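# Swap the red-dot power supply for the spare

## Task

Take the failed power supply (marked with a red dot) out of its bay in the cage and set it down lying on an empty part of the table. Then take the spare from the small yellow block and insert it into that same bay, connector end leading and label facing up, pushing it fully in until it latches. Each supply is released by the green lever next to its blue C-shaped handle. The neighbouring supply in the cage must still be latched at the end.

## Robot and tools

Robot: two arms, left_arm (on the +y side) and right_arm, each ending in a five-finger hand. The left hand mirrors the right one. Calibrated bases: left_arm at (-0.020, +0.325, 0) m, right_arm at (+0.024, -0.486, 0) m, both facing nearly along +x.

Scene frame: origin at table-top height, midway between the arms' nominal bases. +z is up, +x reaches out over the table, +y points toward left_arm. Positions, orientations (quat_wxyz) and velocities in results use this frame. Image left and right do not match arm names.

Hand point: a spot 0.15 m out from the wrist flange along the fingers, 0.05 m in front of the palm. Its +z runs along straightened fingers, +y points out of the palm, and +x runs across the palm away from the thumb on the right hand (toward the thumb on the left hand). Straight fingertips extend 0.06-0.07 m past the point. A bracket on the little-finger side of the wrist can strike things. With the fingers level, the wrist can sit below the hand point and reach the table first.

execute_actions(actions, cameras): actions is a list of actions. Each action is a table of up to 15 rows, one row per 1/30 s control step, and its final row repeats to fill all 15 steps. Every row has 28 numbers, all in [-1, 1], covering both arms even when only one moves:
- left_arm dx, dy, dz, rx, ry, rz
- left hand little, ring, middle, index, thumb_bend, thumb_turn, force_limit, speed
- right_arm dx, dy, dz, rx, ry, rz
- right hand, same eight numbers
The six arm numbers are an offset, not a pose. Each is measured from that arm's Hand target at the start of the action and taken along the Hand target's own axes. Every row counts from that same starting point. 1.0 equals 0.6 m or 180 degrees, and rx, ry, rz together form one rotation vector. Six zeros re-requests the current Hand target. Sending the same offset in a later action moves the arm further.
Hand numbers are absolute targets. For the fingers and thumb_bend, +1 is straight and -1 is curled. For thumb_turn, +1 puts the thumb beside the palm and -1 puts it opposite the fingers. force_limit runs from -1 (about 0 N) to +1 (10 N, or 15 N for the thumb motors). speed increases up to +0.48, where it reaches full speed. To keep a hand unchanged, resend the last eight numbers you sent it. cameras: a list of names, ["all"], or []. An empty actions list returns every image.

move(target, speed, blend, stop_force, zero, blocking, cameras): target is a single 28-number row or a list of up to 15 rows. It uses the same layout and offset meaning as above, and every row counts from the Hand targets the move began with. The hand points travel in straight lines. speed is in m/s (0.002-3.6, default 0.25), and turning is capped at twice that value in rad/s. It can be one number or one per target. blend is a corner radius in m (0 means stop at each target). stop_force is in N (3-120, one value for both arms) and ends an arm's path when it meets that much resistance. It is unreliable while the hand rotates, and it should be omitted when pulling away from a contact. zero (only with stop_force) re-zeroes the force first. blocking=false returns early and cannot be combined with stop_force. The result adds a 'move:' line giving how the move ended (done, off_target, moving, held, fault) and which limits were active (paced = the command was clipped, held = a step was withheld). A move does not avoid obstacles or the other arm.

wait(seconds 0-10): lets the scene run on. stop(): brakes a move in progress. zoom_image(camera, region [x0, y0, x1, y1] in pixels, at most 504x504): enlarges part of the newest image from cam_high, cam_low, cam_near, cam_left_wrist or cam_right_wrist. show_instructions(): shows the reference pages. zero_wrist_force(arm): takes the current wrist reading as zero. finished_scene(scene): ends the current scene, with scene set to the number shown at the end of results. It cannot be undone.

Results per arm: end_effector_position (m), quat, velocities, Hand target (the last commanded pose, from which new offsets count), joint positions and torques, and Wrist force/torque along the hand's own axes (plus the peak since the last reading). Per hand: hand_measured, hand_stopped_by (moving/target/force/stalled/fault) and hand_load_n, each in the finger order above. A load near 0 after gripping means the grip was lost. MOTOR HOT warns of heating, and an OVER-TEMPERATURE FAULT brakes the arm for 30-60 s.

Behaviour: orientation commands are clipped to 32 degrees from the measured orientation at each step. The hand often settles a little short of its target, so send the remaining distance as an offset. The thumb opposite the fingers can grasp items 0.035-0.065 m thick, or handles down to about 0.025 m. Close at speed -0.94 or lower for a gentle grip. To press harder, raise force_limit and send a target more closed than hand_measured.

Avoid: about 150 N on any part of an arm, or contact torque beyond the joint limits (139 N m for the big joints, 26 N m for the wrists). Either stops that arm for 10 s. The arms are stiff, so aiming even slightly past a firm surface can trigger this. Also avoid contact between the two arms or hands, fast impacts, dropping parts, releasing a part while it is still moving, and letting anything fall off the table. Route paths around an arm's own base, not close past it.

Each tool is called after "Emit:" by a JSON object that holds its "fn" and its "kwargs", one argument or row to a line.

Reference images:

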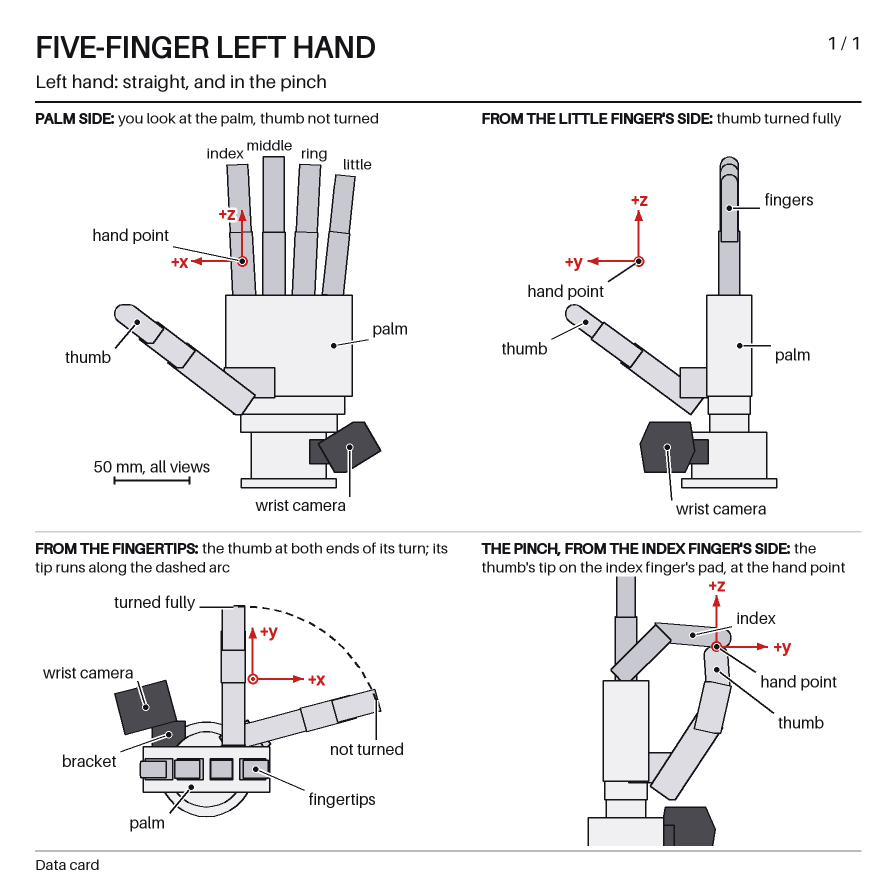

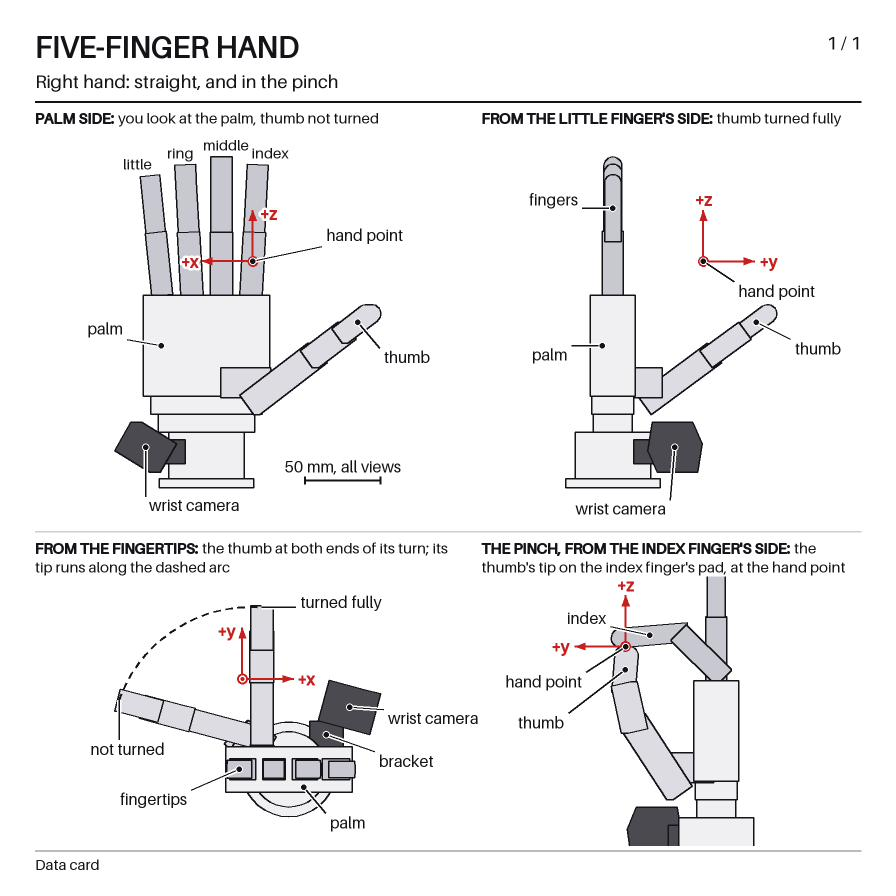

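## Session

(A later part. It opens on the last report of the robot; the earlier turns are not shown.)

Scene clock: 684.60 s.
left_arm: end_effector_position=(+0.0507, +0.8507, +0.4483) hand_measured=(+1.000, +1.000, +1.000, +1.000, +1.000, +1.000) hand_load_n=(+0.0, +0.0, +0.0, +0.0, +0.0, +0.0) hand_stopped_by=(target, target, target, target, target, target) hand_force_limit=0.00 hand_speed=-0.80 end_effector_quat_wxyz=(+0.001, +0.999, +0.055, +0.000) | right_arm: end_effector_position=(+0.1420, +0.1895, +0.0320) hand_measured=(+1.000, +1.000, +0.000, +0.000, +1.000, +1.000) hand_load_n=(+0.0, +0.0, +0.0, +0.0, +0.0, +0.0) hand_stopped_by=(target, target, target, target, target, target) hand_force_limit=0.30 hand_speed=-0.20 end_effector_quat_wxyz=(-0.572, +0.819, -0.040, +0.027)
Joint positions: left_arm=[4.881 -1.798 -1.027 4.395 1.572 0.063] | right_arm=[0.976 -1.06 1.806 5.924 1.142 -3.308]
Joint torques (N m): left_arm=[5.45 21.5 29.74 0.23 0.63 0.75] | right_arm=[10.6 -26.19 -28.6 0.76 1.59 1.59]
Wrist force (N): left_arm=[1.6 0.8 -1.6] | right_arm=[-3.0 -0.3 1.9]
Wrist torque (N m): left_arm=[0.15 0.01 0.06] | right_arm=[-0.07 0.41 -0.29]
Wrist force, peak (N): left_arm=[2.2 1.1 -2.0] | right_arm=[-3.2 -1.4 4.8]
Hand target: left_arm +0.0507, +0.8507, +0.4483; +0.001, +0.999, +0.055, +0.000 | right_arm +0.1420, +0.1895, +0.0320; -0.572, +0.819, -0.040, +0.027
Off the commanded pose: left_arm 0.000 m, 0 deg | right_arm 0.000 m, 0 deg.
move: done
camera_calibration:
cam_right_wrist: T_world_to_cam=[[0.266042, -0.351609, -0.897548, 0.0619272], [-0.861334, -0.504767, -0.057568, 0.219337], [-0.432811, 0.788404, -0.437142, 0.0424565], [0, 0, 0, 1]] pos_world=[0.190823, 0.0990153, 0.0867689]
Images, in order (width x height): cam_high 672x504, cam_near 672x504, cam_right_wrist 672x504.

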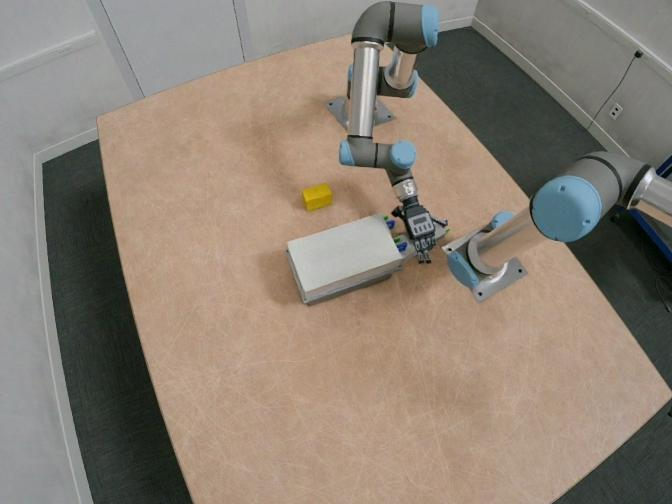

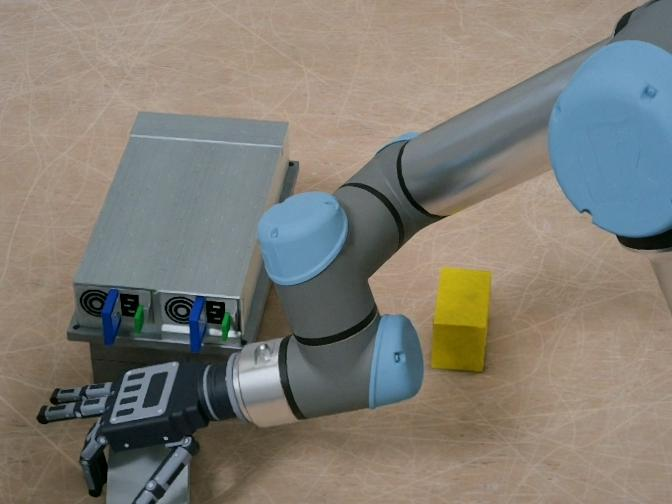

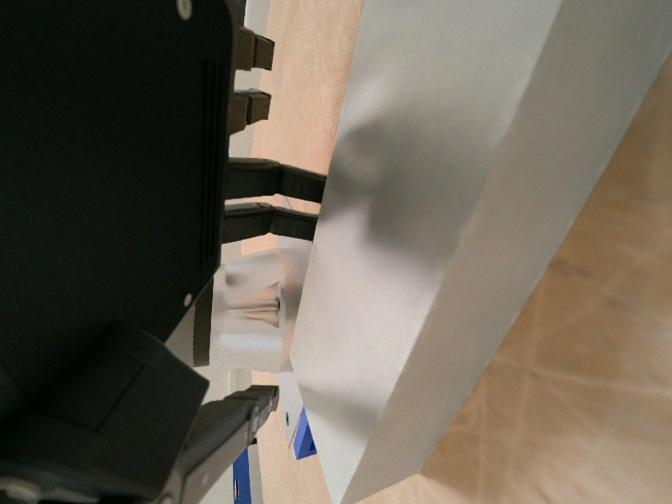

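Emit:
{"fn": "move", "kwargs": {
  "target": [
    [0,0,0,0,0,0,1,1,1,1,1,1,0,-0.8,-0.0013,-0.0045,0.0125,0,0,0,1,1,0,0,1,1,0.3,-0.2],
    [0,0,0,0,0,0,1,1,1,1,1,1,0,-0.8,-0.0013,-0.195,-0.057,0,0,0,1,1,0,0,1,1,0.3,-0.2],
    [0,0,0,0,0,0,1,1,1,1,1,1,0,-0.8,0.02,-0.285,-0.36,0.111,0,0,1,1,0,0,1,1,0.3,-0.2]
  ],
  "speed": [0.04,0.15,0.25],
  "blend": [0,0.02,0],
  "cameras": ["cam_near","cam_high","cam_low"]
}}

Emit:
{"fn": "zoom_image", "kwargs": {
  "camera": "cam_high",
  "region": [390, 190, 490, 290]
}}

Emit:
{"fn": "zoom_image", "kwargs": {
  "camera": "cam_near",
  "region": [20, 260, 264, 504]
}}

Scene clock: 688.20 s.
left_arm: end_effector_position=(+0.0507, +0.8507, +0.4483) hand_measured=(+1.000, +1.000, +1.000, +1.000, +1.000, +1.000) hand_load_n=(+0.0, +0.0, +0.0, +0.0, +0.0, +0.0) hand_stopped_by=(target, target, target, target, target, target) hand_force_limit=0.00 hand_speed=-0.80 end_effector_quat_wxyz=(+0.001, +0.999, +0.055, +0.000) | right_arm: end_effector_position=(+0.1403, +0.0450, +0.2668) hand_measured=(+1.000, +1.000, +0.000, +0.000, +1.000, +1.000) hand_load_n=(+0.0, +0.0, +0.0, +0.0, +0.0, +0.0) hand_stopped_by=(target, target, target, target, target, target) hand_force_limit=0.30 hand_speed=-0.20 end_effector_quat_wxyz=(+0.706, -0.707, +0.035, -0.034)
Joint positions: left_arm=[4.881 -1.798 -1.027 4.395 1.572 0.063] | right_arm=[0.665 -1.777 2.173 5.89 0.802 -3.143]
Joint torques (N m): left_arm=[5.39 20.94 29.46 0.28 0.59 0.68] | right_arm=[-10.38 -17.23 -13.69 -1.77 -0.88 0.63]
Wrist force (N): left_arm=[2.1 1.0 -1.8] | right_arm=[-3.6 0.0 1.8]
Wrist torque (N m): left_arm=[0.18 -0.06 0.09] | right_arm=[-0.12 0.56 -0.30]
Wrist force, peak (N): left_arm=[2.1 1.3 -2.1] | right_arm=[-3.4 -0.7 3.3]
Hand target: left_arm +0.0507, +0.8507, +0.4483; +0.001, +0.999, +0.055, +0.000 | right_arm +0.1402, +0.0449, +0.2668; +0.706, -0.707, +0.035, -0.034
Off the commanded pose: left_arm 0.000 m, 0 deg | right_arm 0.000 m, 0 deg.
move: done
Images, in order (width x height): cam_high 672x504, cam_low 672x504, cam_near 672x504.

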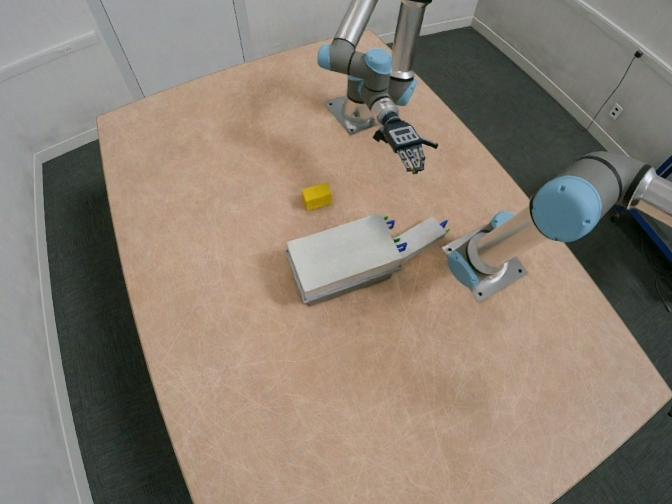

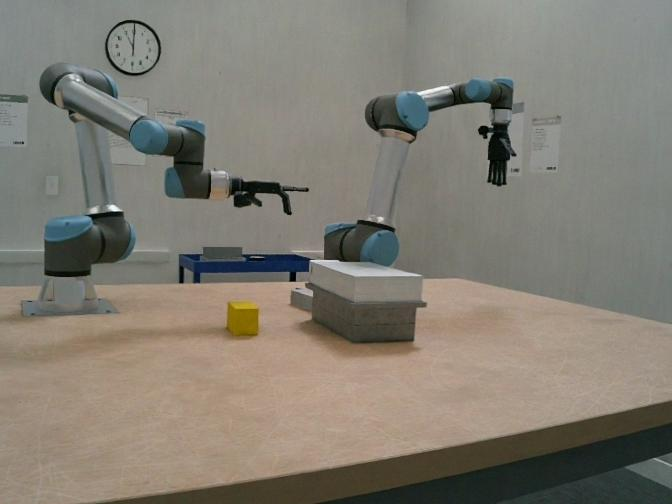

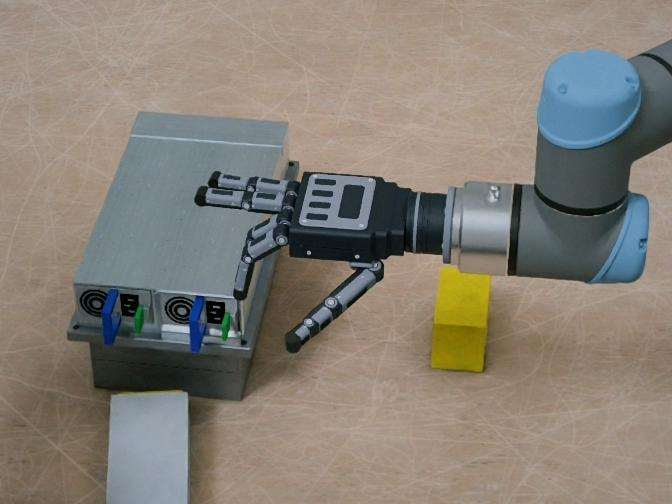

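Scaled by 5.040 from the camera's 672x504 image, which has a finer 960x720 frame.

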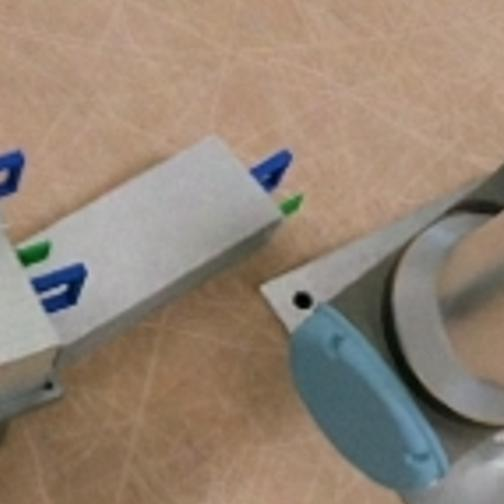

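Scaled by 2.066 from the camera's 672x504 image, which has a finer 960x720 frame.

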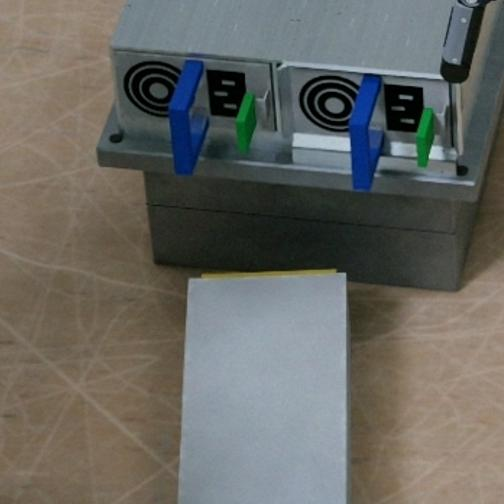

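Emit:
{"fn": "finished_scene", "kwargs": {
  "scene": 1
}}

The scene is finished: the task was done.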